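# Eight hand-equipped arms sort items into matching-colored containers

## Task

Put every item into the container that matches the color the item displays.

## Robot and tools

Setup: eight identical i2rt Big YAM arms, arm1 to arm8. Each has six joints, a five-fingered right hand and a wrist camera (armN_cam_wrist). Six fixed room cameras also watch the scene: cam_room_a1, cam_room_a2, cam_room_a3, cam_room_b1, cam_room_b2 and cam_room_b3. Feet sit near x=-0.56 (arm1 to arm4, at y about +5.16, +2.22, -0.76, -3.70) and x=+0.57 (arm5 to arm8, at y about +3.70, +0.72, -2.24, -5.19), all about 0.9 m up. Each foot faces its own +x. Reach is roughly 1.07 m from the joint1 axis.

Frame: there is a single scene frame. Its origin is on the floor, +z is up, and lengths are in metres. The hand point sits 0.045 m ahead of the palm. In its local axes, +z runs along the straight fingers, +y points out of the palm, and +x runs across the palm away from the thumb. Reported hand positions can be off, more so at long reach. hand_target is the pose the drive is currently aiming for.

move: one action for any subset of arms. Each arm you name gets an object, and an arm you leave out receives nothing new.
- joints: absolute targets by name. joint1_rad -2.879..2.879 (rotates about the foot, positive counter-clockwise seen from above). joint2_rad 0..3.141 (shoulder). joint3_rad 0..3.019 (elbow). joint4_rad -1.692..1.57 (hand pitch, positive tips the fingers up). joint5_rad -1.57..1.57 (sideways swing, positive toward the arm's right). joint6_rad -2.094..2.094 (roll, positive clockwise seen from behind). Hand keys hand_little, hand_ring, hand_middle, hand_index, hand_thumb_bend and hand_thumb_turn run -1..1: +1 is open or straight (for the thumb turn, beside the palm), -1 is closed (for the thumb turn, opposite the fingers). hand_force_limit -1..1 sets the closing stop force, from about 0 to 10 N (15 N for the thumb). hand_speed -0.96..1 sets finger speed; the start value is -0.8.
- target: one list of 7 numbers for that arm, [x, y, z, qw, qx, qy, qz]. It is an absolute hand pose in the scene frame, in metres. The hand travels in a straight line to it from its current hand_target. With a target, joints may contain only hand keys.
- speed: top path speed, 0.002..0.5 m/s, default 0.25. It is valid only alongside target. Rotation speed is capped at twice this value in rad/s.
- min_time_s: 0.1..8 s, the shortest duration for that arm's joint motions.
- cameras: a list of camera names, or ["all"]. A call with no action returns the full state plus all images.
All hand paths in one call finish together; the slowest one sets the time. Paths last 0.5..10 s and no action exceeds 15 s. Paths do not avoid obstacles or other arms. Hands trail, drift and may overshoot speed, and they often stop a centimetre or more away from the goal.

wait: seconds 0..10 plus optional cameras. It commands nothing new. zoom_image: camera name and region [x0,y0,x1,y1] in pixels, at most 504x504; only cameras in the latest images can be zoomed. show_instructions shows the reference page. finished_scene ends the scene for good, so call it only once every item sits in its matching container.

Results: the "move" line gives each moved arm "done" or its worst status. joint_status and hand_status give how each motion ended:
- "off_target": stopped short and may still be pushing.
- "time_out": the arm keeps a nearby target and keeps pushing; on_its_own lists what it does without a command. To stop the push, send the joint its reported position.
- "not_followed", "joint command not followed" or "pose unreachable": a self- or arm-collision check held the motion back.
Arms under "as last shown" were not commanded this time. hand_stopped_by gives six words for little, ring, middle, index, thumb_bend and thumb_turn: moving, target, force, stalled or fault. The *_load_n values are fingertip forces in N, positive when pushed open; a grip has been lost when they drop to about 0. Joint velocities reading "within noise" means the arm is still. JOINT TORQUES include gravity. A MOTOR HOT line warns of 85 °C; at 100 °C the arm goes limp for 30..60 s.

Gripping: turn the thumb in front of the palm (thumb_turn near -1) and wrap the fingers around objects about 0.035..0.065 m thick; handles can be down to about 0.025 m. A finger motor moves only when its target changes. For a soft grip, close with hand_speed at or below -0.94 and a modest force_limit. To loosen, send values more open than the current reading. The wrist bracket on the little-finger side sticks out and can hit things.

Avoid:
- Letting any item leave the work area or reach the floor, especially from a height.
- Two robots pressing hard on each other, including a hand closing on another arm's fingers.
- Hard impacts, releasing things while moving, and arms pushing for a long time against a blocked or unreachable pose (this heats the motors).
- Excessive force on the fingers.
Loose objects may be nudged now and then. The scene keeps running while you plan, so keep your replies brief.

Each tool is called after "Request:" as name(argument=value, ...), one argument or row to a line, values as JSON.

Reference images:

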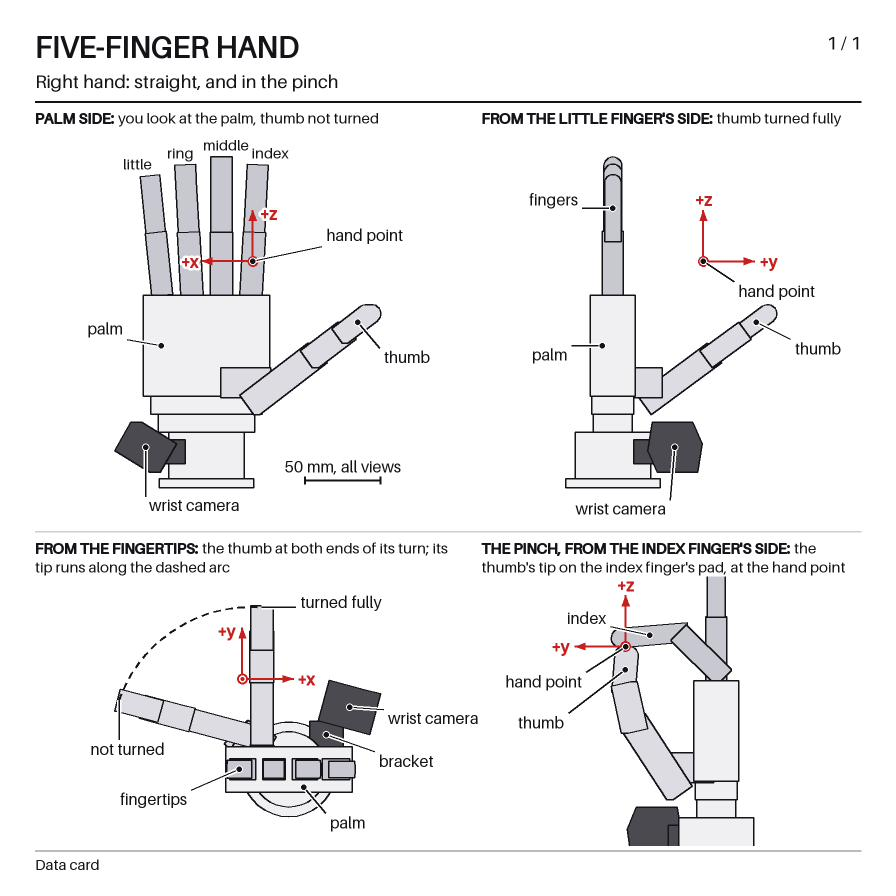

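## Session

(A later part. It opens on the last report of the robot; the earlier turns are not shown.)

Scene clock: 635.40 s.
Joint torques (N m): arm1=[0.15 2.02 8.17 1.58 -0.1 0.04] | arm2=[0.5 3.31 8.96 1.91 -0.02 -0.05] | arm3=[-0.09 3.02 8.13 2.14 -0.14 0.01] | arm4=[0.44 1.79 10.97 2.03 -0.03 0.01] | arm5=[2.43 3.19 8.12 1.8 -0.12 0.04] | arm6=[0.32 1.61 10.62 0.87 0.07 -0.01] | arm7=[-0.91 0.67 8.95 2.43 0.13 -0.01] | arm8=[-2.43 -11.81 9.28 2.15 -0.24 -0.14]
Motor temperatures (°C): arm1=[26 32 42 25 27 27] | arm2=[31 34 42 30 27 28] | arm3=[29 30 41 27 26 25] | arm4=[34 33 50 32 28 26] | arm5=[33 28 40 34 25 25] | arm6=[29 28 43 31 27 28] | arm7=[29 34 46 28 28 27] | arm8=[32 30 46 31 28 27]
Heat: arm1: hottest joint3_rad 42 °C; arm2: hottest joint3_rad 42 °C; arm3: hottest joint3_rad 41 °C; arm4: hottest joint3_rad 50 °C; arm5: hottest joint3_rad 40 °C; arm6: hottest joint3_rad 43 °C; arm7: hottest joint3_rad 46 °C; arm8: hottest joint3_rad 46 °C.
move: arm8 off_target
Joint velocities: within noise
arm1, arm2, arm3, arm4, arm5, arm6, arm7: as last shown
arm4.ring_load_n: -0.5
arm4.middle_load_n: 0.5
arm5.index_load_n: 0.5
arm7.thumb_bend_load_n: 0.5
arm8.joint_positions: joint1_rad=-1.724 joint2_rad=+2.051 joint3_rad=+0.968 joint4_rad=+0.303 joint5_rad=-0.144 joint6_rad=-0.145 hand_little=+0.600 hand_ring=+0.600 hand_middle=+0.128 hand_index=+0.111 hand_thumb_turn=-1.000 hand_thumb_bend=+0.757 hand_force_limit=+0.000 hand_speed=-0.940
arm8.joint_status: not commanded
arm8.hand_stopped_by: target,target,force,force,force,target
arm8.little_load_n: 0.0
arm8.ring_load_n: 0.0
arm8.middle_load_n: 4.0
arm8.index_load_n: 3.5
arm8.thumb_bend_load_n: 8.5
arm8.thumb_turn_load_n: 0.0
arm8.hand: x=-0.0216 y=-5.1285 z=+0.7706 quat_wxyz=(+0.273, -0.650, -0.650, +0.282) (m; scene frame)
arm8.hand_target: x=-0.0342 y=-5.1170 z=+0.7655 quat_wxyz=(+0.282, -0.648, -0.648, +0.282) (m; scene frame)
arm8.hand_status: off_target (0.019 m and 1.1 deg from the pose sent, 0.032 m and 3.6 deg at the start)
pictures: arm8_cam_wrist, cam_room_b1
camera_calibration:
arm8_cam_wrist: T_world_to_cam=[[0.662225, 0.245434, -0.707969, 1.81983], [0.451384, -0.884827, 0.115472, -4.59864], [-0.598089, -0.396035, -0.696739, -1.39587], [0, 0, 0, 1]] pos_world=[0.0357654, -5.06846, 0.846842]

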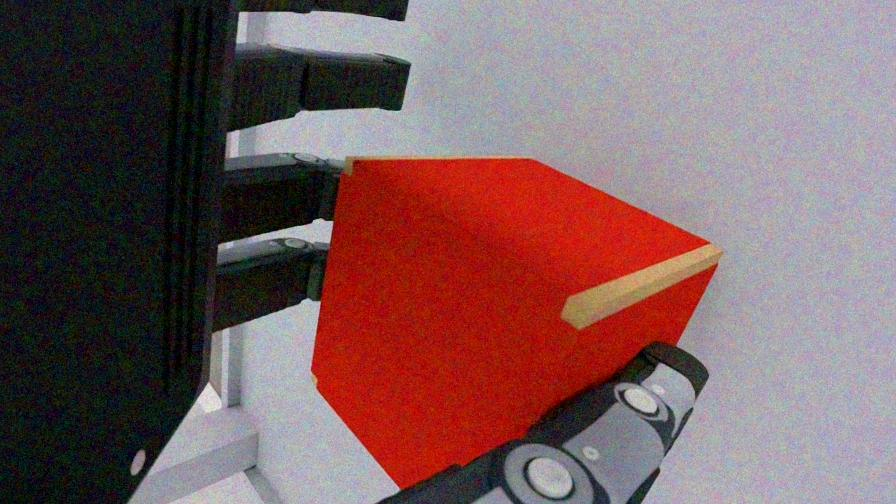

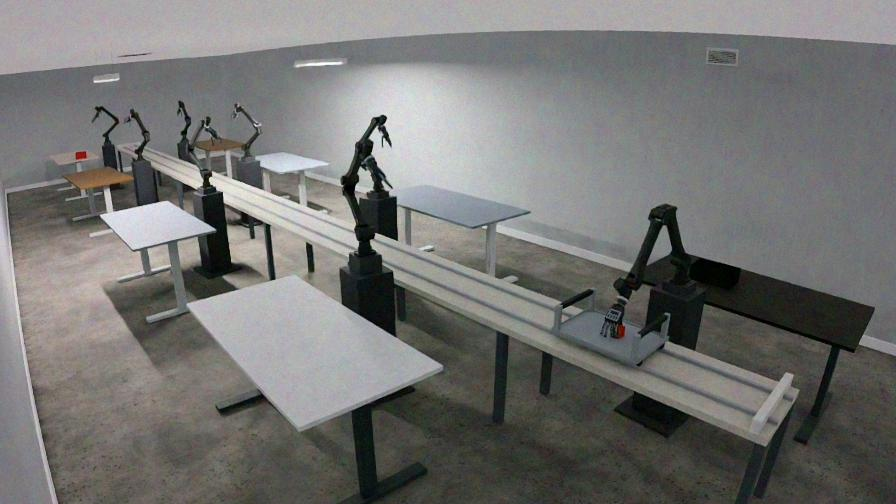

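Request:
move(
  arm8={"joints":{"hand_speed":-0.85,"hand_index":0.6,"hand_middle":0.6,"hand_thumb_bend":1.0}},
)

Request:
move(
  arm8={"target":[-0.035,-5.117,0.95,0.282,-0.6484,-0.6484,0.282],"speed":0.1},
  cameras=["arm8_cam_wrist","cam_room_b1"],
)

Scene clock: 642.17 s.
Joint torques (N m): arm1=[0.21 2.08 8.17 1.59 -0.1 0.04] | arm2=[0.56 3.31 8.95 1.91 -0.02 -0.05] | arm3=[-0.15 3.37 8.13 2.15 -0.19 -0.03] | arm4=[0.62 2.02 10.99 2.02 -0.02 -0.01] | arm5=[2.49 3.19 8.1 1.81 -0.12 0.04] | arm6=[0.21 1.67 10.59 0.92 0.07 -0.01] | arm7=[-0.97 0.62 8.94 2.36 0.12 -0.02] | arm8=[-2.26 -11.87 9.18 2.1 -0.12 -0.17]
Motor temperatures (°C): arm1=[26 32 42 25 27 27] | arm2=[31 34 42 30 27 28] | arm3=[29 30 41 27 26 25] | arm4=[34 33 50 32 28 26] | arm5=[33 28 40 34 25 25] | arm6=[29 28 43 31 27 28] | arm7=[29 34 46 28 28 27] | arm8=[32 30 45 31 28 27]
Heat: arm1: hottest joint3_rad 42 °C; arm2: hottest joint3_rad 42 °C; arm3: hottest joint3_rad 41 °C; arm4: hottest joint3_rad 50 °C; arm5: hottest joint3_rad 40 °C; arm6: hottest joint3_rad 43 °C; arm7: hottest joint3_rad 46 °C; arm8: hottest joint3_rad 45 °C.
move: arm8 done
Joint velocities: within noise
arm1: as last shown
arm1.little_load_n: 0.5
arm1.thumb_turn_load_n: -0.5
arm2.joint_positions: joint1_rad=+0.276 joint2_rad=+0.560 joint3_rad=+1.435 joint4_rad=-1.169 joint5_rad=-0.140 joint6_rad=-1.224 hand_little=+1.000 hand_ring=+1.000 hand_middle=+1.000 hand_index=+1.000 hand_thumb_turn=+1.000 hand_thumb_bend=+1.000 hand_force_limit=+0.000 hand_speed=-0.800
arm2.joint_status: not commanded
arm2.hand_stopped_by: target,target,target,target,target,target
arm2.little_load_n: 0.0
arm2.ring_load_n: 0.5
arm2.middle_load_n: 0.0
arm2.index_load_n: 0.0
arm2.thumb_bend_load_n: 0.0
arm2.thumb_turn_load_n: 0.0
arm2.hand: x=-0.6300 y=+2.4379 z=+1.4335 quat_wxyz=(-0.554, +0.553, +0.580, +0.224) (m; scene frame)
arm2.hand_target: x=-0.6294 y=+2.4355 z=+1.4447 quat_wxyz=(-0.563, +0.547, +0.576, +0.229) (m; scene frame)
arm2.hand_status: not commanded
arm3.joint_positions: joint1_rad=+0.141 joint2_rad=+0.626 joint3_rad=+1.356 joint4_rad=-1.238 joint5_rad=-0.049 joint6_rad=-1.161 hand_little=+1.000 hand_ring=+1.000 hand_middle=+1.000 hand_index=+1.000 hand_thumb_turn=+1.000 hand_thumb_bend=+1.000 hand_force_limit=+0.000 hand_speed=-0.800
arm3.joint_status: not commanded
arm3.hand_stopped_by: target,target,target,target,target,target
arm3.little_load_n: 0.0
arm3.ring_load_n: 0.0
arm3.middle_load_n: 0.0
arm3.index_load_n: 0.0
arm3.thumb_bend_load_n: 0.0
arm3.thumb_turn_load_n: 0.0
arm3.hand: x=-0.5153 y=-1.0192 z=+1.3932 quat_wxyz=(+0.205, +0.566, -0.654, +0.459) (m; scene frame)
arm3.hand_target: x=-0.5155 y=-1.0181 z=+1.4021 quat_wxyz=(+0.209, +0.563, -0.650, +0.466) (m; scene frame)
arm3.hand_status: not commanded
arm4.joint_positions: joint1_rad=-0.149 joint2_rad=+0.608 joint3_rad=+1.324 joint4_rad=-1.267 joint5_rad=-0.212 joint6_rad=-0.853 hand_little=+1.000 hand_ring=+1.000 hand_middle=+1.000 hand_index=+1.000 hand_thumb_turn=+1.000 hand_thumb_bend=+1.000 hand_force_limit=+0.000 hand_speed=-0.800
arm4.joint_status: not commanded
arm4.hand_stopped_by: target,target,target,target,target,target
arm4.little_load_n: -0.5
arm4.ring_load_n: 0.0
arm4.middle_load_n: 0.0
arm4.index_load_n: 0.0
arm4.thumb_bend_load_n: 0.0
arm4.thumb_turn_load_n: 0.0
arm4.hand: x=-0.6035 y=-3.9217 z=+1.4124 quat_wxyz=(+0.186, +0.298, -0.814, +0.463) (m; scene frame)
arm4.hand_target: x=-0.6033 y=-3.9214 z=+1.4273 quat_wxyz=(+0.195, +0.297, -0.805, +0.475) (m; scene frame)
arm4.hand_status: not commanded
arm5.joint_positions: joint1_rad=+0.097 joint2_rad=+0.578 joint3_rad=+1.357 joint4_rad=-1.396 joint5_rad=-0.019 joint6_rad=-1.393 hand_little=+1.000 hand_ring=+1.000 hand_middle=+1.000 hand_index=+1.000 hand_thumb_turn=+1.000 hand_thumb_bend=+1.000 hand_force_limit=+0.000 hand_speed=-0.800
arm5.joint_status: not commanded
arm5.hand_stopped_by: target,target,target,target,target,target
arm5.little_load_n: 0.0
arm5.ring_load_n: 0.0
arm5.middle_load_n: 0.0
arm5.index_load_n: 0.0
arm5.thumb_bend_load_n: 0.0
arm5.thumb_turn_load_n: 0.0
arm5.hand: x=+0.6268 y=+3.9038 z=+1.3650 quat_wxyz=(-0.366, +0.670, +0.580, +0.284) (m; scene frame)
arm5.hand_target: x=+0.6269 y=+3.9034 z=+1.3777 quat_wxyz=(-0.376, +0.665, +0.576, +0.292) (m; scene frame)
arm5.hand_status: not commanded
arm6.joint_positions: joint1_rad=+0.290 joint2_rad=+0.629 joint3_rad=+1.347 joint4_rad=-1.143 joint5_rad=+0.210 joint6_rad=-1.290 hand_little=+1.000 hand_ring=+1.000 hand_middle=+1.000 hand_index=+1.000 hand_thumb_turn=+1.000 hand_thumb_bend=+1.000 hand_force_limit=+0.000 hand_speed=-0.800
arm6.joint_status: not commanded
arm6.hand_stopped_by: target,target,target,target,target,target
arm6.little_load_n: 0.0
arm6.ring_load_n: 0.0
arm6.middle_load_n: 0.0
arm6.index_load_n: 0.0
arm6.thumb_bend_load_n: 0.0
arm6.thumb_turn_load_n: 0.0
arm6.hand: x=+0.5517 y=+0.9921 z=+1.4154 quat_wxyz=(-0.436, +0.616, +0.572, +0.322) (m; scene frame)
arm6.hand_target: x=+0.5523 y=+0.9906 z=+1.4277 quat_wxyz=(-0.446, +0.612, +0.566, +0.326) (m; scene frame)
arm6.hand_status: not commanded
arm7.joint_positions: joint1_rad=-0.109 joint2_rad=+0.621 joint3_rad=+1.367 joint4_rad=-1.393 joint5_rad=+0.180 joint6_rad=-1.190 hand_little=+1.000 hand_ring=+1.000 hand_middle=+1.000 hand_index=+1.000 hand_thumb_turn=+1.000 hand_thumb_bend=+1.000 hand_force_limit=+0.000 hand_speed=-0.800
arm7.joint_status: not commanded
arm7.hand_stopped_by: target,target,target,target,target,target
arm7.little_load_n: 0.0
arm7.ring_load_n: 0.0
arm7.middle_load_n: 0.0
arm7.index_load_n: 0.0
arm7.thumb_bend_load_n: 0.0
arm7.thumb_turn_load_n: 0.0
arm7.hand: x=+0.5149 y=-2.4399 z=+1.3745 quat_wxyz=(+0.315, +0.467, -0.759, +0.327) (m; scene frame)
arm7.hand_target: x=+0.5148 y=-2.4397 z=+1.3864 quat_wxyz=(+0.322, +0.462, -0.754, +0.338) (m; scene frame)
arm7.hand_status: not commanded
arm8.joint_positions: joint1_rad=-1.727 joint2_rad=+2.058 joint3_rad=+0.968 joint4_rad=+0.306 joint5_rad=-0.147 joint6_rad=-0.145 hand_little=+0.600 hand_ring=+0.600 hand_middle=+0.599 hand_index=+0.600 hand_thumb_turn=-1.000 hand_thumb_bend=+1.000 hand_force_limit=+0.000 hand_speed=-0.850
arm8.joint_status: all done
arm8.hand_stopped_by: target,target,target,target,target,target
arm8.little_load_n: 0.0
arm8.ring_load_n: 0.0
arm8.middle_load_n: -1.5
arm8.index_load_n: 0.0
arm8.thumb_bend_load_n: 0.0
arm8.thumb_turn_load_n: 0.0
arm8.hand: x=-0.0205 y=-5.1276 z=+0.7672 quat_wxyz=(+0.271, -0.651, -0.650, +0.282) (m; scene frame)
arm8.hand_target: x=-0.0341 y=-5.1171 z=+0.7654 quat_wxyz=(+0.282, -0.648, -0.648, +0.282) (m; scene frame)
arm8.hand_status: not commanded
pictures: none

Scene clock: 644.77 s.
Joint torques (N m): arm1=[0.15 2.02 8.17 1.59 -0.1 0.04] | arm2=[0.56 3.37 8.94 1.88 -0.01 -0.05] | arm3=[0.21 3.14 8.05 2.11 -0.18 0.01] | arm4=[0.5 1.9 10.96 2.03 -0.02 0] | arm5=[2.49 3.14 8.1 1.8 -0.12 0.05] | arm6=[0.26 1.55 10.59 0.9 0.06 -0.01] | arm7=[-0.85 0.67 8.94 2.39 0.12 -0.01] | arm8=[-1.9 -13.16 14 1.5 -0.1 -0.13]
Motor temperatures (°C): arm1=[26 32 42 25 27 27] | arm2=[31 34 42 30 27 28] | arm3=[29 30 41 27 26 25] | arm4=[34 33 50 32 28 26] | arm5=[33 28 40 33 25 25] | arm6=[29 28 43 31 27 28] | arm7=[29 34 46 28 28 27] | arm8=[32 30 45 31 28 27]
Heat: arm1: hottest joint3_rad 42 °C; arm2: hottest joint3_rad 42 °C; arm3: hottest joint3_rad 41 °C; arm4: hottest joint3_rad 50 °C; arm5: hottest joint3_rad 40 °C; arm6: hottest joint3_rad 43 °C; arm7: hottest joint3_rad 46 °C; arm8: hottest joint3_rad 45 °C.
move: arm8 off_target
Joint velocities: within noise
arm1.joint_positions: joint1_rad=+2.029 joint2_rad=+0.634 joint3_rad=+1.380 joint4_rad=-1.545 joint5_rad=+0.002 joint6_rad=-0.011 hand_little=+1.000 hand_ring=+1.000 hand_middle=+1.000 hand_index=+1.000 hand_thumb_turn=+1.000 hand_thumb_bend=+1.000 hand_force_limit=+0.000 hand_speed=-0.800
arm1.joint_status: not commanded
arm1.hand_stopped_by: target,target,target,target,target,target
arm1.little_load_n: 0.0
arm1.ring_load_n: 0.0
arm1.middle_load_n: 0.0
arm1.index_load_n: 0.0
arm1.thumb_bend_load_n: 0.0
arm1.thumb_turn_load_n: -0.5
arm1.hand: x=-0.7348 y=+5.0822 z=+1.3523 quat_wxyz=(-0.220, +0.544, +0.751, -0.302) (m; scene frame)
arm1.hand_target: x=-0.7346 y=+5.0800 z=+1.3625 quat_wxyz=(-0.224, +0.543, +0.746, -0.314) (m; scene frame)
arm1.hand_status: not commanded
arm2, arm3, arm4, arm5, arm6, arm7: as last shown
arm2.ring_load_n: 0.0
arm4.little_load_n: 0.0
arm4.middle_load_n: -0.5
arm8.joint_positions: joint1_rad=-1.727 joint2_rad=+1.705 joint3_rad=+1.019 joint4_rad=-0.139 joint5_rad=-0.143 joint6_rad=-0.145 hand_little=+0.600 hand_ring=+0.600 hand_middle=+0.600 hand_index=+0.600 hand_thumb_turn=-1.000 hand_thumb_bend=+1.000 hand_force_limit=+0.000 hand_speed=-0.850
arm8.joint_status: not commanded
arm8.hand_stopped_by: target,target,target,target,target,target
arm8.little_load_n: 0.0
arm8.ring_load_n: 0.0
arm8.middle_load_n: 0.0
arm8.index_load_n: 0.0
arm8.thumb_bend_load_n: 0.0
arm8.thumb_turn_load_n: 0.0
arm8.hand: x=-0.0099 y=-5.1266 z=+0.9216 quat_wxyz=(+0.257, -0.658, -0.654, +0.270) (m; scene frame)
arm8.hand_target: x=-0.0334 y=-5.1174 z=+0.9508 quat_wxyz=(+0.282, -0.648, -0.648, +0.282) (m; scene frame)
arm8.hand_status: off_target (0.039 m and 3.5 deg from the pose sent, 0.184 m and 1.3 deg at the start)
pictures: arm8_cam_wrist, cam_room_b1
camera_calibration:
arm8_cam_wrist: T_world_to_cam=[[0.693501, 0.237645, -0.680134, 1.85332], [0.442881, -0.885219, 0.142282, -4.64648], [-0.568254, -0.399891, -0.719148, -1.28182], [0, 0, 0, 1]] pos_world=[0.0441568, -5.06618, 0.999797]

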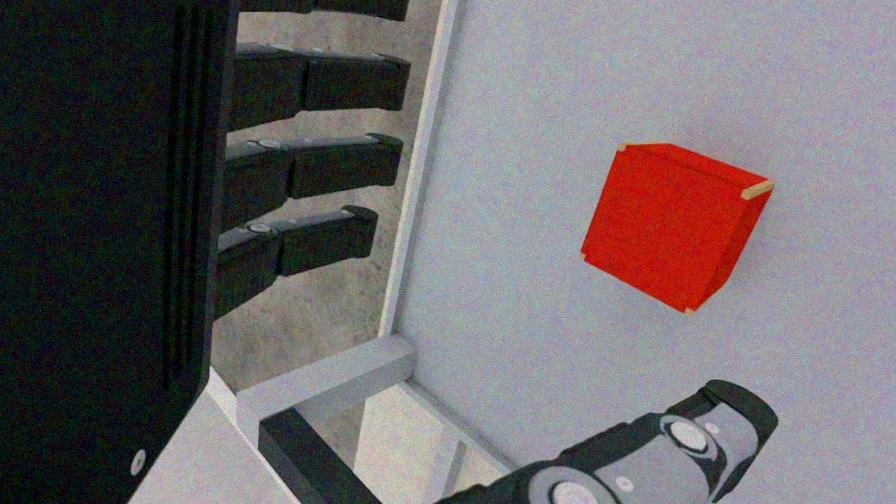

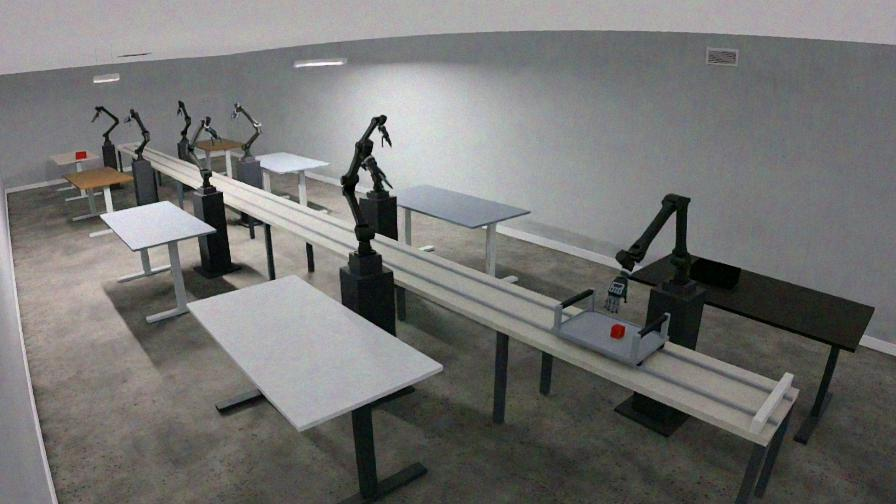

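Request:
move(
  arm8={"target":[0.05,-5.25,1.08,0.282,-0.6484,-0.6484,0.282],"speed":0.25,"joints":{"hand_speed":0.0,"hand_thumb_turn":1,"hand_index":1,"hand_middle":1,"hand_ring":1,"hand_little":1}},
)

Request:
move(
  arm8={"target":[-0.03,-5.43,1.05,0.7071,0,-0.7071,0],"speed":0.3},
  cameras=["arm8_cam_wrist","cam_room_a1","cam_room_b1"],
)

Scene clock: 694.57 s.
Joint torques (N m): arm1=[0.21 2.02 8.17 1.59 -0.1 0.04] | arm2=[0.44 3.37 8.95 1.89 -0.01 -0.05] | arm3=[0.15 3.19 7.98 2.14 -0.18 -0.01] | arm4=[0.56 1.9 11 2 -0.01 0.01] | arm5=[2.49 3.14 8.1 1.81 -0.12 0.04] | arm6=[0.32 1.61 10.58 0.88 0.07 -0.01] | arm7=[-1.03 0.62 8.99 2.37 0.13 -0.02] | arm8=[-0.97 -9.23 11.56 1.63 0.02 0.05]
Motor temperatures (°C): arm1=[26 32 42 25 27 27] | arm2=[31 33 43 30 27 28] | arm3=[28 30 41 27 26 25] | arm4=[34 32 50 32 28 26] | arm5=[33 28 40 33 25 25] | arm6=[29 28 43 31 27 28] | arm7=[29 34 46 28 28 27] | arm8=[32 31 43 30 28 26]
Heat: arm1: hottest joint3_rad 42 °C; arm2: hottest joint3_rad 43 °C; arm3: hottest joint3_rad 41 °C; arm4: hottest joint3_rad 50 °C; arm5: hottest joint3_rad 40 °C; arm6: hottest joint3_rad 43 °C; arm7: hottest joint3_rad 46 °C; arm8: hottest joint3_rad 43 °C.
move: arm8 done
Joint velocities: within noise
arm1, arm2, arm3, arm4, arm5, arm6, arm7: as last shown
arm1.thumb_turn_load_n: 0.0
arm3.thumb_turn_load_n: 0.5
arm4.middle_load_n: 0.0
arm5.ring_load_n: -0.5
arm8.joint_positions: joint1_rad=-1.457 joint2_rad=+1.310 joint3_rad=+1.007 joint4_rad=-0.459 joint5_rad=+0.063 joint6_rad=+0.029 hand_little=+1.000 hand_ring=+1.000 hand_middle=+1.000 hand_index=+1.000 hand_thumb_turn=+1.000 hand_thumb_bend=+1.000 hand_force_limit=+0.000 hand_speed=+0.000
arm8.joint_status: all done
arm8.hand_stopped_by: target,target,target,target,target,target
arm8.little_load_n: 0.0
arm8.ring_load_n: 0.0
arm8.middle_load_n: 0.0
arm8.index_load_n: 0.0
arm8.thumb_bend_load_n: 0.0
arm8.thumb_turn_load_n: -0.5
arm8.hand: x=+0.0504 y=-5.2444 z=+1.0752 quat_wxyz=(+0.283, -0.647, -0.651, +0.278) (m; scene frame)
arm8.hand_target: x=+0.0500 y=-5.2499 z=+1.0801 quat_wxyz=(+0.282, -0.648, -0.648, +0.282) (m; scene frame)
arm8.hand_status: done (0.007 m and 0.6 deg from the pose sent, 0.210 m and 3.5 deg at the start)
pictures: none

Scene clock: 698.53 s.
Joint torques (N m): arm1=[0.21 2.02 8.17 1.58 -0.1 0.04] | arm2=[0.62 3.43 8.94 1.88 -0.01 -0.05] | arm3=[-0.26 3.19 8.12 2.04 -0.18 -0.01] | arm4=[0.67 2.02 10.95 2 -0.02 0.01] | arm5=[2.43 3.19 8.1 1.81 -0.12 0.04] | arm6=[0.32 1.44 10.58 0.85 0.06 -0.01] | arm7=[-0.79 0.62 8.99 2.4 0.14 -0.02] | arm8=[-0.56 -12.16 7.35 2.85 -0.23 -0.22]
Motor temperatures (°C): arm1=[26 32 42 25 27 27] | arm2=[31 33 43 30 27 28] | arm3=[28 30 41 27 26 25] | arm4=[34 32 50 32 28 26] | arm5=[33 28 40 33 25 25] | arm6=[29 28 43 31 27 28] | arm7=[29 34 46 28 28 27] | arm8=[32 31 43 30 28 26]
Heat: arm1: hottest joint3_rad 42 °C; arm2: hottest joint3_rad 43 °C; arm3: hottest joint3_rad 41 °C; arm4: hottest joint3_rad 50 °C; arm5: hottest joint3_rad 40 °C; arm6: hottest joint3_rad 43 °C; arm7: hottest joint3_rad 46 °C; arm8: hottest joint3_rad 43 °C.
move: arm8 done
Joint velocities: within noise
arm1, arm2, arm3, arm4, arm5, arm6, arm7: as last shown
arm1.ring_load_n: 0.5
arm1.thumb_turn_load_n: -0.5
arm2.thumb_bend_load_n: 0.5
arm3.ring_load_n: -0.5
arm3.thumb_turn_load_n: 0.0
arm5.ring_load_n: 0.0
arm8.joint_positions: joint1_rad=-0.881 joint2_rad=+1.830 joint3_rad=+0.925 joint4_rad=+0.895 joint5_rad=+0.656 joint6_rad=-1.566 hand_little=+1.000 hand_ring=+1.000 hand_middle=+1.000 hand_index=+1.000 hand_thumb_turn=+1.000 hand_thumb_bend=+1.000 hand_force_limit=+0.000 hand_speed=+0.000
arm8.joint_status: not commanded
arm8.hand_stopped_by: target,target,target,target,target,target
arm8.little_load_n: 0.0
arm8.ring_load_n: 0.0
arm8.middle_load_n: 0.0
arm8.index_load_n: 0.0
arm8.thumb_bend_load_n: 0.0
arm8.thumb_turn_load_n: 0.0
arm8.hand: x=-0.0330 y=-5.4245 z=+1.0532 quat_wxyz=(+0.706, -0.009, -0.708, +0.000) (m; scene frame)
arm8.hand_target: x=-0.0300 y=-5.4300 z=+1.0501 quat_wxyz=(+0.707, +0.000, -0.707, +0.000) (m; scene frame)
arm8.hand_status: done (0.007 m and 1.0 deg from the pose sent, 0.204 m and 97.4 deg at the start)
pictures: arm8_cam_wrist, cam_room_a1, cam_room_b1
camera_calibration:
arm8_cam_wrist: T_world_to_cam=[[0.00296814, 0.971325, 0.237737, 5.01996], [0.400642, 0.216668, -0.890247, 2.14465], [-0.91623, 0.0978898, -0.388511, 1.02112], [0, 0, 0, 1]] pos_world=[0.0614395, -5.44064, 1.11255]

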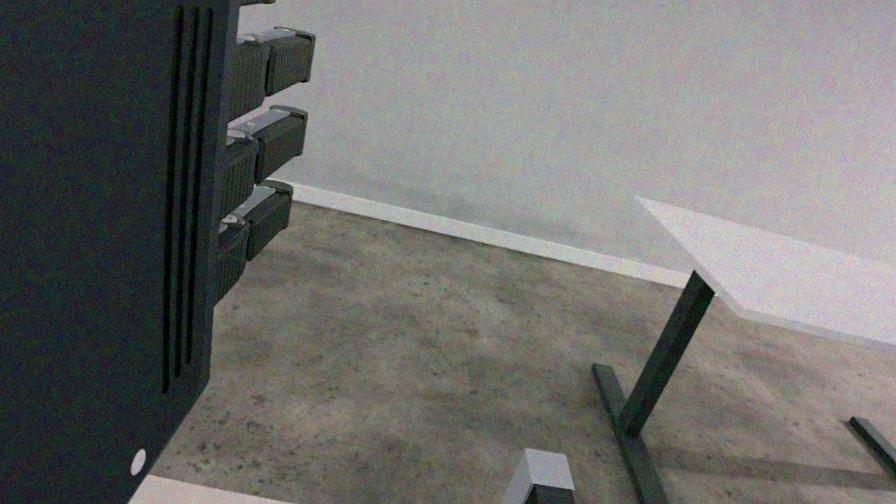

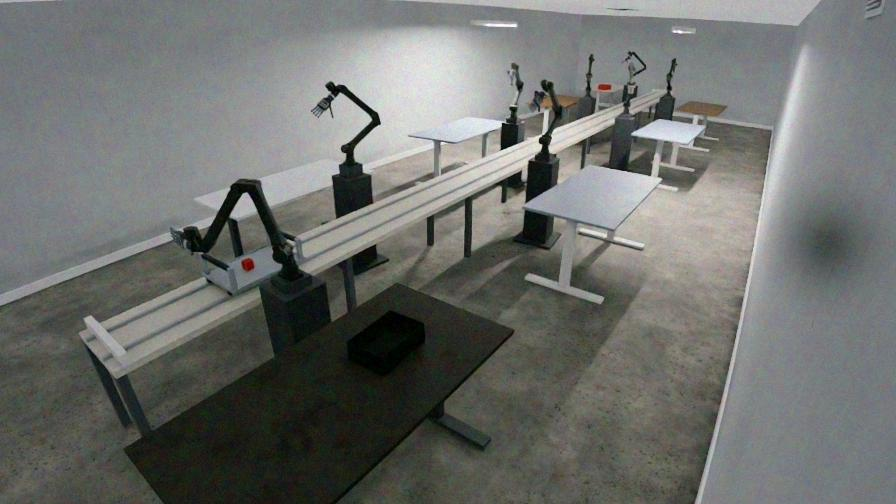

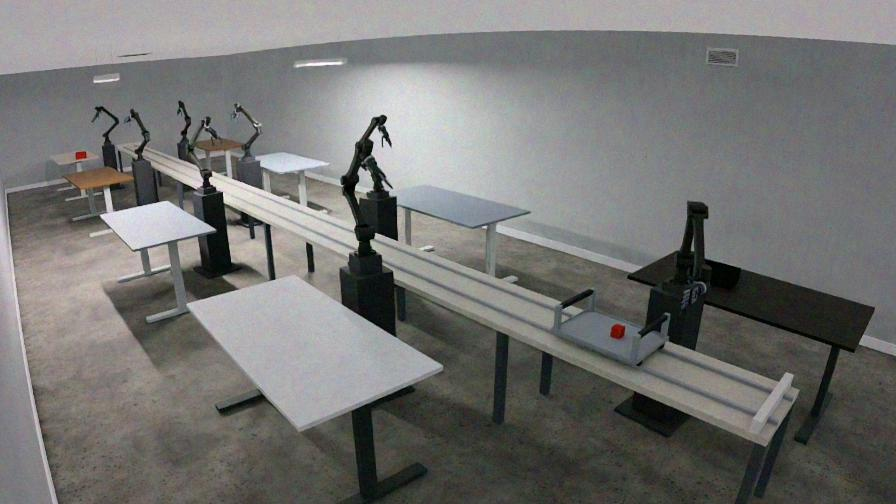

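Request:
move(
  arm8={"target": [-0.05, -5.43, 0.845, 0.7071, 0, -0.7071, 0], "speed": 0.15},
  cameras=["arm8_cam_wrist", "cam_room_b1"],
)

Scene clock: 742.80 s.
Joint torques (N m): arm1=[0.21 2.08 8.18 1.59 -0.1 0.04] | arm2=[0.5 3.25 8.96 1.89 -0.01 -0.05] | arm3=[-0.21 3.14 8.18 2.22 -0.16 -0.03] | arm4=[0.44 1.96 10.97 2.02 -0.02 0.01] | arm5=[2.43 3.14 8.12 1.8 -0.12 0.04] | arm6=[0.21 1.61 10.59 0.85 0.06 -0.01] | arm7=[-0.79 0.5 8.91 2.39 0.11 -0.02] | arm8=[-2.49 -14.68 6.35 2.8 -0.21 -0.19]
Motor temperatures (°C): arm1=[26 31 43 25 27 27] | arm2=[31 33 43 30 27 28] | arm3=[28 29 41 27 25 25] | arm4=[34 32 51 31 28 26] | arm5=[33 28 40 33 25 25] | arm6=[29 28 43 31 27 27] | arm7=[29 34 47 28 28 27] | arm8=[32 30 41 30 28 26]
Heat: arm1: hottest joint3_rad 43 °C; arm2: hottest joint3_rad 43 °C; arm3: hottest joint3_rad 41 °C; arm4: hottest joint3_rad 51 °C; arm5: hottest joint3_rad 40 °C; arm6: hottest joint3_rad 43 °C; arm7: hottest joint3_rad 47 °C; arm8: hottest joint3_rad 41 °C.
move: arm8 off_target
Joint velocities: within noise
arm1, arm2, arm3, arm4, arm5, arm6, arm7: as last shown
arm1.ring_load_n: 0.0
arm1.thumb_turn_load_n: 0.0
arm2.thumb_bend_load_n: 0.0
arm3.ring_load_n: 0.0
arm7.index_load_n: -0.5
arm8.joint_positions: joint1_rad=-0.884 joint2_rad=+2.385 joint3_rad=+1.021 joint4_rad=+1.314 joint5_rad=+0.629 joint6_rad=-1.567 hand_little=+1.000 hand_ring=+1.000 hand_middle=+1.000 hand_index=+1.000 hand_thumb_turn=+1.000 hand_thumb_bend=+1.000 hand_force_limit=+0.000 hand_speed=+0.000
arm8.joint_status: not commanded
arm8.hand_stopped_by: target,target,target,target,target,target
arm8.little_load_n: 0.0
arm8.ring_load_n: 0.0
arm8.middle_load_n: 0.0
arm8.index_load_n: 0.0
arm8.thumb_bend_load_n: 0.0
arm8.thumb_turn_load_n: 0.0
arm8.hand: x=-0.0368 y=-5.4310 z=+0.8343 quat_wxyz=(+0.695, +0.008, -0.719, +0.000) (m; scene frame)
arm8.hand_target: x=-0.0495 y=-5.4297 z=+0.8451 quat_wxyz=(+0.707, +0.000, -0.707, +0.000) (m; scene frame)
arm8.hand_status: off_target (0.017 m and 2.2 deg from the pose sent, 0.209 m and 1.0 deg at the start)
pictures: arm8_cam_wrist, cam_room_b1
camera_calibration:
arm8_cam_wrist: T_world_to_cam=[[-0.0281958, 0.96494, 0.260951, 5.02314], [0.423183, 0.248029, -0.871434, 2.1081], [-0.905605, 0.085859, -0.41534, 0.89062], [0, 0, 0, 1]] pos_world=[0.056068, -5.44637, 0.896191]

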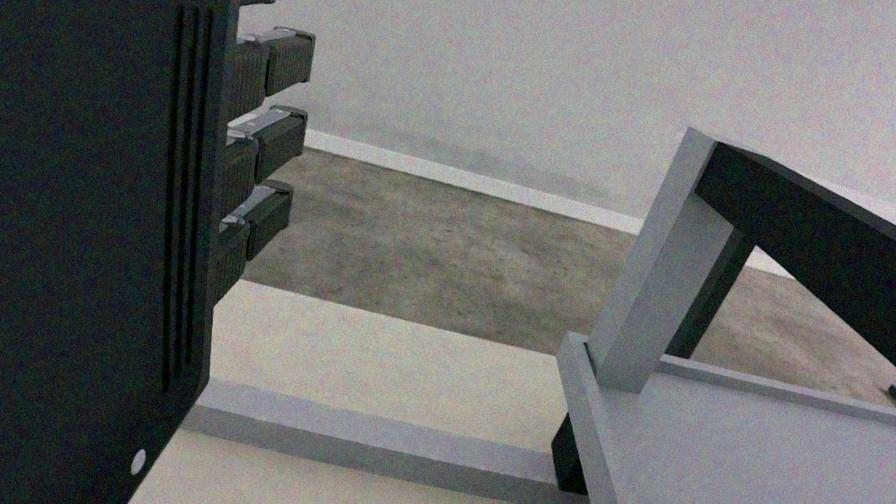

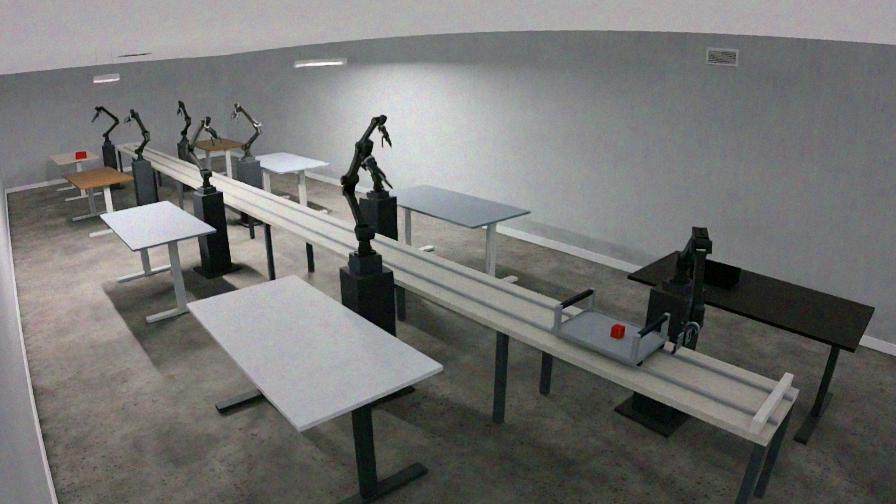

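Request:
move(
  arm8={"target": [-0.06, -5.25, 0.858, 0.7071, 0, -0.7071, 0], "speed": 0.08},
  cameras=["arm8_cam_wrist", "cam_room_b1"],
)

Scene clock: 768.23 s.
Joint torques (N m): arm1=[0.21 2.02 8.18 1.59 -0.1 0.04] | arm2=[0.56 3.37 8.96 1.88 -0.01 -0.05] | arm3=[-0.09 3.43 8.02 2.13 -0.14 -0.01] | arm4=[0.62 1.9 10.93 2 -0.01 0] | arm5=[2.43 3.14 8.12 1.81 -0.12 0.04] | arm6=[0.21 1.49 10.59 0.85 0.07 0] | arm7=[-0.79 0.67 8.94 2.43 0.12 -0.02] | arm8=[-4.54 -15.03 2.02 2.89 -0.23 -0.18]
Motor temperatures (°C): arm1=[26 31 43 25 27 27] | arm2=[31 33 43 30 27 28] | arm3=[28 29 41 27 25 25] | arm4=[34 32 51 31 28 26] | arm5=[33 28 40 33 25 25] | arm6=[29 28 44 31 26 27] | arm7=[29 34 47 28 28 27] | arm8=[32 31 39 30 28 26]
Heat: arm1: hottest joint3_rad 43 °C; arm2: hottest joint3_rad 43 °C; arm3: hottest joint3_rad 41 °C; arm4: hottest joint3_rad 51 °C; arm5: hottest joint3_rad 40 °C; arm6: hottest joint3_rad 44 °C; arm7: hottest joint3_rad 47 °C; arm8: hottest joint3_rad 39 °C.
move: arm8 off_target
Joint velocities: within noise
arm1, arm2, arm3, arm4, arm5, arm6, arm7: as last shown
arm1.thumb_turn_load_n: -0.5
arm5.index_load_n: 0.5
arm7.index_load_n: 0.0
arm8.joint_positions: joint1_rad=-1.207 joint2_rad=+2.337 joint3_rad=+0.839 joint4_rad=+1.457 joint5_rad=+0.277 joint6_rad=-1.571 hand_little=+1.000 hand_ring=+1.000 hand_middle=+1.000 hand_index=+1.000 hand_thumb_turn=+1.000 hand_thumb_bend=+1.000 hand_force_limit=+0.000 hand_speed=+0.000
arm8.joint_status: not commanded
arm8.hand_stopped_by: target,target,target,target,target,target
arm8.little_load_n: 0.0
arm8.ring_load_n: 0.0
arm8.middle_load_n: 0.0
arm8.index_load_n: 0.0
arm8.thumb_bend_load_n: 0.0
arm8.thumb_turn_load_n: 0.0
arm8.hand: x=-0.0538 y=-5.2763 z=+0.8403 quat_wxyz=(+0.695, +0.014, -0.718, +0.015) (m; scene frame)
arm8.hand_target: x=-0.0594 y=-5.2503 z=+0.8575 quat_wxyz=(+0.707, +0.000, -0.707, +0.000) (m; scene frame)
arm8.hand_status: off_target (0.032 m and 3.0 deg from the pose sent, 0.184 m and 2.2 deg at the start)
pictures: arm8_cam_wrist, cam_room_b1
camera_calibration:
arm8_cam_wrist: T_world_to_cam=[[-0.0561901, 0.967346, 0.247153, 4.8946], [0.414884, 0.247782, -0.875486, 2.08382], [-0.908138, 0.053346, -0.415259, 0.692696], [0, 0, 0, 1]] pos_world=[0.0395492, -5.28806, 0.902286]

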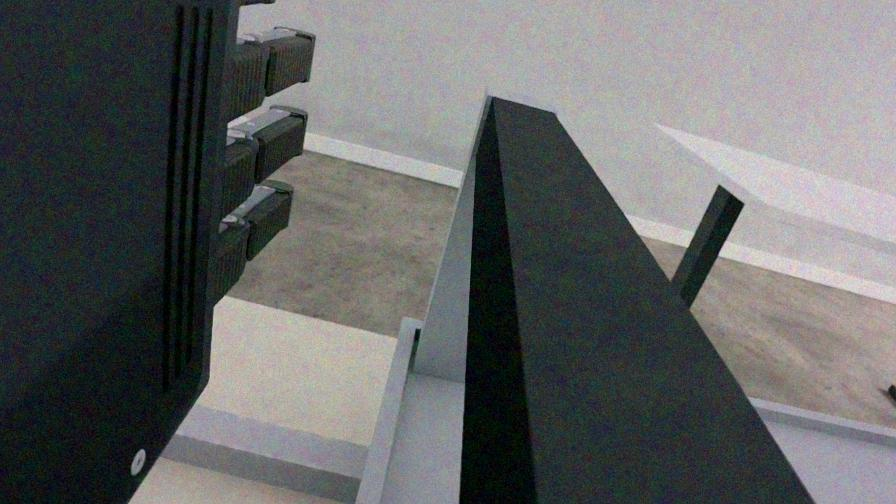

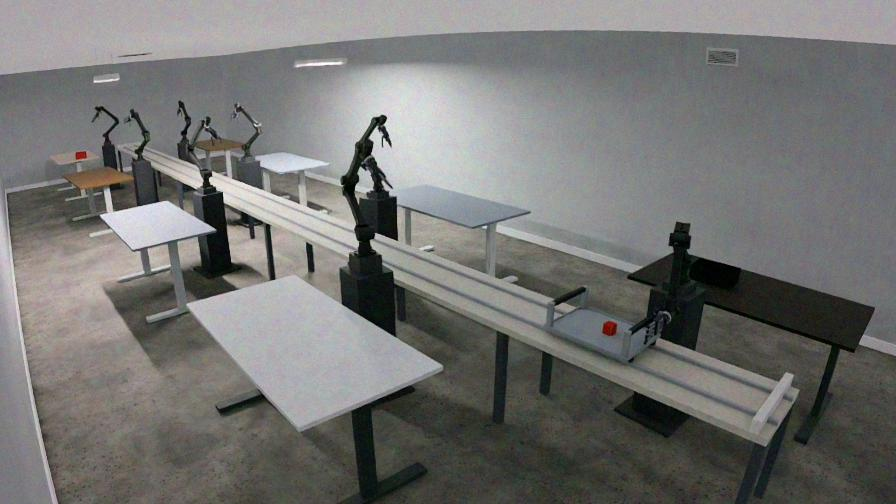

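Request:
move(
  arm8={"target": [-0.06, -4.60, 0.87, 0.7071, 0, -0.7071, 0], "speed": 0.2},
  cameras=["arm8_cam_wrist", "cam_room_b1"],
)

Scene clock: 783.73 s.
Joint torques (N m): arm1=[0.21 2.02 8.18 1.58 -0.1 0.04] | arm2=[0.5 3.37 8.94 1.88 -0.01 -0.05] | arm3=[-0.21 2.96 8.18 2.07 -0.18 0] | arm4=[0.56 1.73 10.99 2.03 -0.03 0] | arm5=[2.43 3.19 8.1 1.8 -0.12 0.04] | arm6=[0.26 1.55 10.61 0.85 0.08 -0.01] | arm7=[-0.97 0.62 8.96 2.36 0.12 -0.02] | arm8=[-3.66 -16.15 14.12 1.39 0.28 -0.24]
Motor temperatures (°C): arm1=[26 31 43 25 27 27] | arm2=[31 33 43 30 27 28] | arm3=[28 29 41 27 25 25] | arm4=[33 32 51 31 28 26] | arm5=[33 28 40 33 25 25] | arm6=[29 28 44 30 26 27] | arm7=[29 34 47 28 28 27] | arm8=[32 32 38 30 28 26]
Heat: arm1: hottest joint3_rad 43 °C; arm2: hottest joint3_rad 43 °C; arm3: hottest joint3_rad 41 °C; arm4: hottest joint3_rad 51 °C; arm5: hottest joint3_rad 40 °C; arm6: hottest joint3_rad 44 °C; arm7: hottest joint3_rad 47 °C; arm8: hottest joint3_rad 38 °C.
move: arm8 off_target
Joint velocities: within noise
arm1, arm2, arm3, arm4, arm5, arm6, arm7: as last shown
arm1.thumb_turn_load_n: 0.0
arm5.middle_load_n: 0.5
arm5.index_load_n: 0.0
arm6.middle_load_n: 0.5
arm6.thumb_bend_load_n: 0.5
arm8.joint_positions: joint1_rad=-2.393 joint2_rad=+2.456 joint3_rad=+1.508 joint4_rad=+0.906 joint5_rad=-0.913 joint6_rad=-1.574 hand_little=+1.000 hand_ring=+1.000 hand_middle=+1.000 hand_index=+1.000 hand_thumb_turn=+1.000 hand_thumb_bend=+1.000 hand_force_limit=+0.000 hand_speed=+0.000
arm8.joint_status: not commanded
arm8.hand_stopped_by: target,target,target,target,target,target
arm8.little_load_n: 0.0
arm8.ring_load_n: 0.0
arm8.middle_load_n: 0.0
arm8.index_load_n: 0.0
arm8.thumb_bend_load_n: 0.0
arm8.thumb_turn_load_n: 0.0
arm8.hand: x=-0.0633 y=-4.6426 z=+0.8639 quat_wxyz=(+0.700, +0.000, -0.714, +0.031) (m; scene frame)
arm8.hand_target: x=-0.0560 y=-4.6031 z=+0.8714 quat_wxyz=(+0.707, +0.000, -0.707, +0.000) (m; scene frame)
arm8.hand_status: off_target (0.043 m and 3.7 deg from the pose sent, 0.677 m and 3.0 deg at the start; pose on its path clipped on 37 of 129 steps)
pictures: arm8_cam_wrist, cam_room_b1
camera_calibration:
arm8_cam_wrist: T_world_to_cam=[[-0.0566027, 0.976683, 0.20709, 4.3532], [0.403924, 0.212091, -0.889867, 1.79748], [-0.91304, 0.0332796, -0.406511, 0.559093], [0, 0, 0, 1]] pos_world=[0.0308313, -4.65153, 0.925293]

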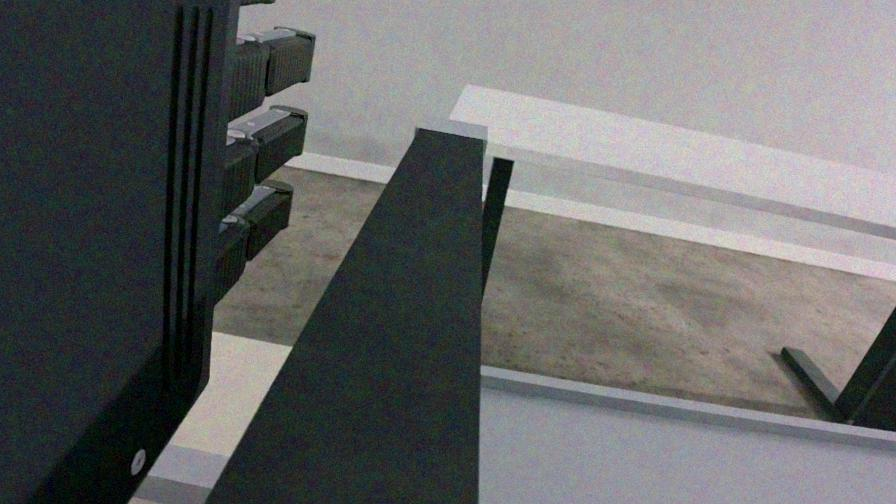

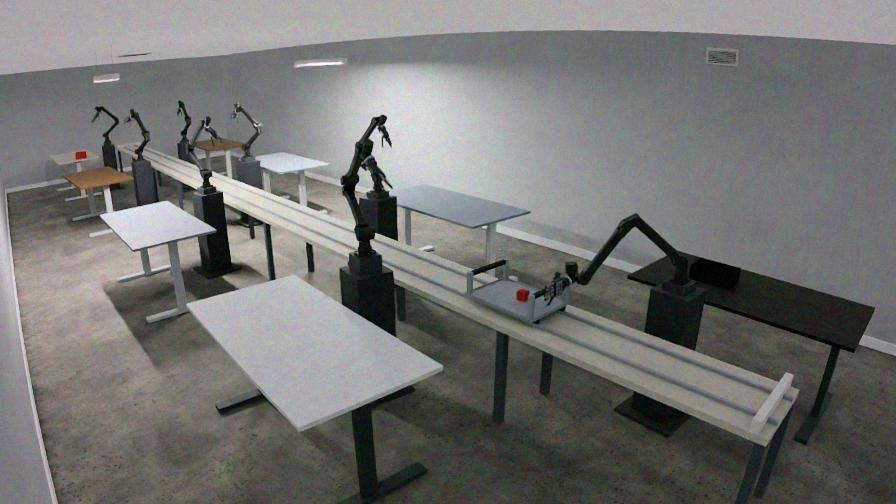

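Request:
move(
  arm8={"target": [-0.03, -4.42, 0.865, 0.7071, 0, -0.7071, 0], "speed": 0.2},
  cameras=["arm8_cam_wrist"],
)

Scene clock: 809.57 s.
Joint torques (N m): arm1=[0.15 2.02 8.17 1.59 -0.1 0.03] | arm2=[0.5 3.37 8.96 1.88 -0.02 -0.05] | arm3=[-0.67 3.43 8.09 2.21 -0.16 -0.03] | arm4=[0.67 1.73 10.95 1.99 -0.04 -0.01] | arm5=[2.49 3.19 8.1 1.81 -0.12 0.05] | arm6=[0.32 1.61 10.58 0.85 0.06 0] | arm7=[-0.85 0.67 8.96 2.39 0.13 -0.02] | arm8=[-5.83 -18.84 15.62 1.5 0.36 -0.27]
Motor temperatures (°C): arm1=[26 31 43 25 27 26] | arm2=[31 33 43 30 27 28] | arm3=[28 29 41 27 25 25] | arm4=[33 32 51 31 28 26] | arm5=[33 28 40 33 25 25] | arm6=[29 28 44 30 26 27] | arm7=[29 34 47 28 28 27] | arm8=[32 31 40 30 28 26]
Heat: arm1: hottest joint3_rad 43 °C; arm2: hottest joint3_rad 43 °C; arm3: hottest joint3_rad 41 °C; arm4: hottest joint3_rad 51 °C; arm5: hottest joint3_rad 40 °C; arm6: hottest joint3_rad 44 °C; arm7: hottest joint3_rad 47 °C; arm8: hottest joint3_rad 40 °C.
move: arm8 off_target
Joint velocities: within noise
arm1, arm2, arm3, arm4, arm5, arm6, arm7: as last shown
arm3.thumb_bend_load_n: 0.5
arm5.middle_load_n: 0.0
arm6.middle_load_n: 0.0
arm6.thumb_bend_load_n: 0.0
arm8.joint_positions: joint1_rad=-2.535 joint2_rad=+2.742 joint3_rad=+2.197 joint4_rad=+0.524 joint5_rad=-1.079 joint6_rad=-1.576 hand_little=+1.000 hand_ring=+1.000 hand_middle=+1.000 hand_index=+1.000 hand_thumb_turn=+1.000 hand_thumb_bend=+1.000 hand_force_limit=+0.000 hand_speed=+0.000
arm8.joint_status: not commanded
arm8.hand_stopped_by: target,target,target,target,target,target
arm8.little_load_n: 0.0
arm8.ring_load_n: 0.0
arm8.middle_load_n: 0.0
arm8.index_load_n: 0.0
arm8.thumb_bend_load_n: 0.0
arm8.thumb_turn_load_n: 0.0
arm8.hand: x=-0.0663 y=-4.4711 z=+0.8764 quat_wxyz=(+0.705, +0.015, -0.708, +0.034) (m; scene frame)
arm8.hand_target: x=-0.0251 y=-4.4268 z=+0.8664 quat_wxyz=(+0.707, -0.001, -0.707, -0.001) (m; scene frame)
arm8.hand_status: off_target (0.064 m and 4.3 deg from the pose sent, 0.225 m and 3.7 deg at the start; pose on its path clipped on 27 of 77 steps)
pictures: arm8_cam_wrist
camera_calibration:
arm8_cam_wrist: T_world_to_cam=[[-0.0772293, 0.971671, 0.223364, 4.14486], [0.38333, 0.235751, -0.893017, 1.88057], [-0.920377, 0.016655, -0.390677, 0.467061], [0, 0, 0, 1]] pos_world=[0.0290968, -4.47857, 0.936042]

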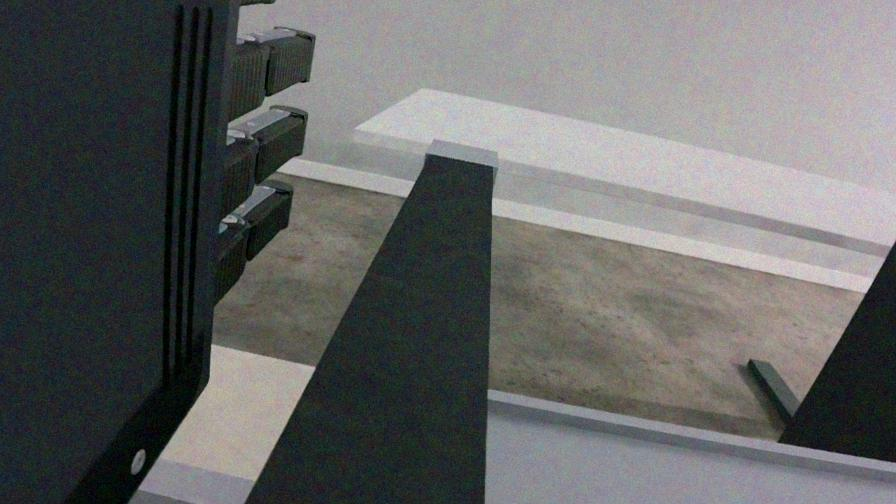

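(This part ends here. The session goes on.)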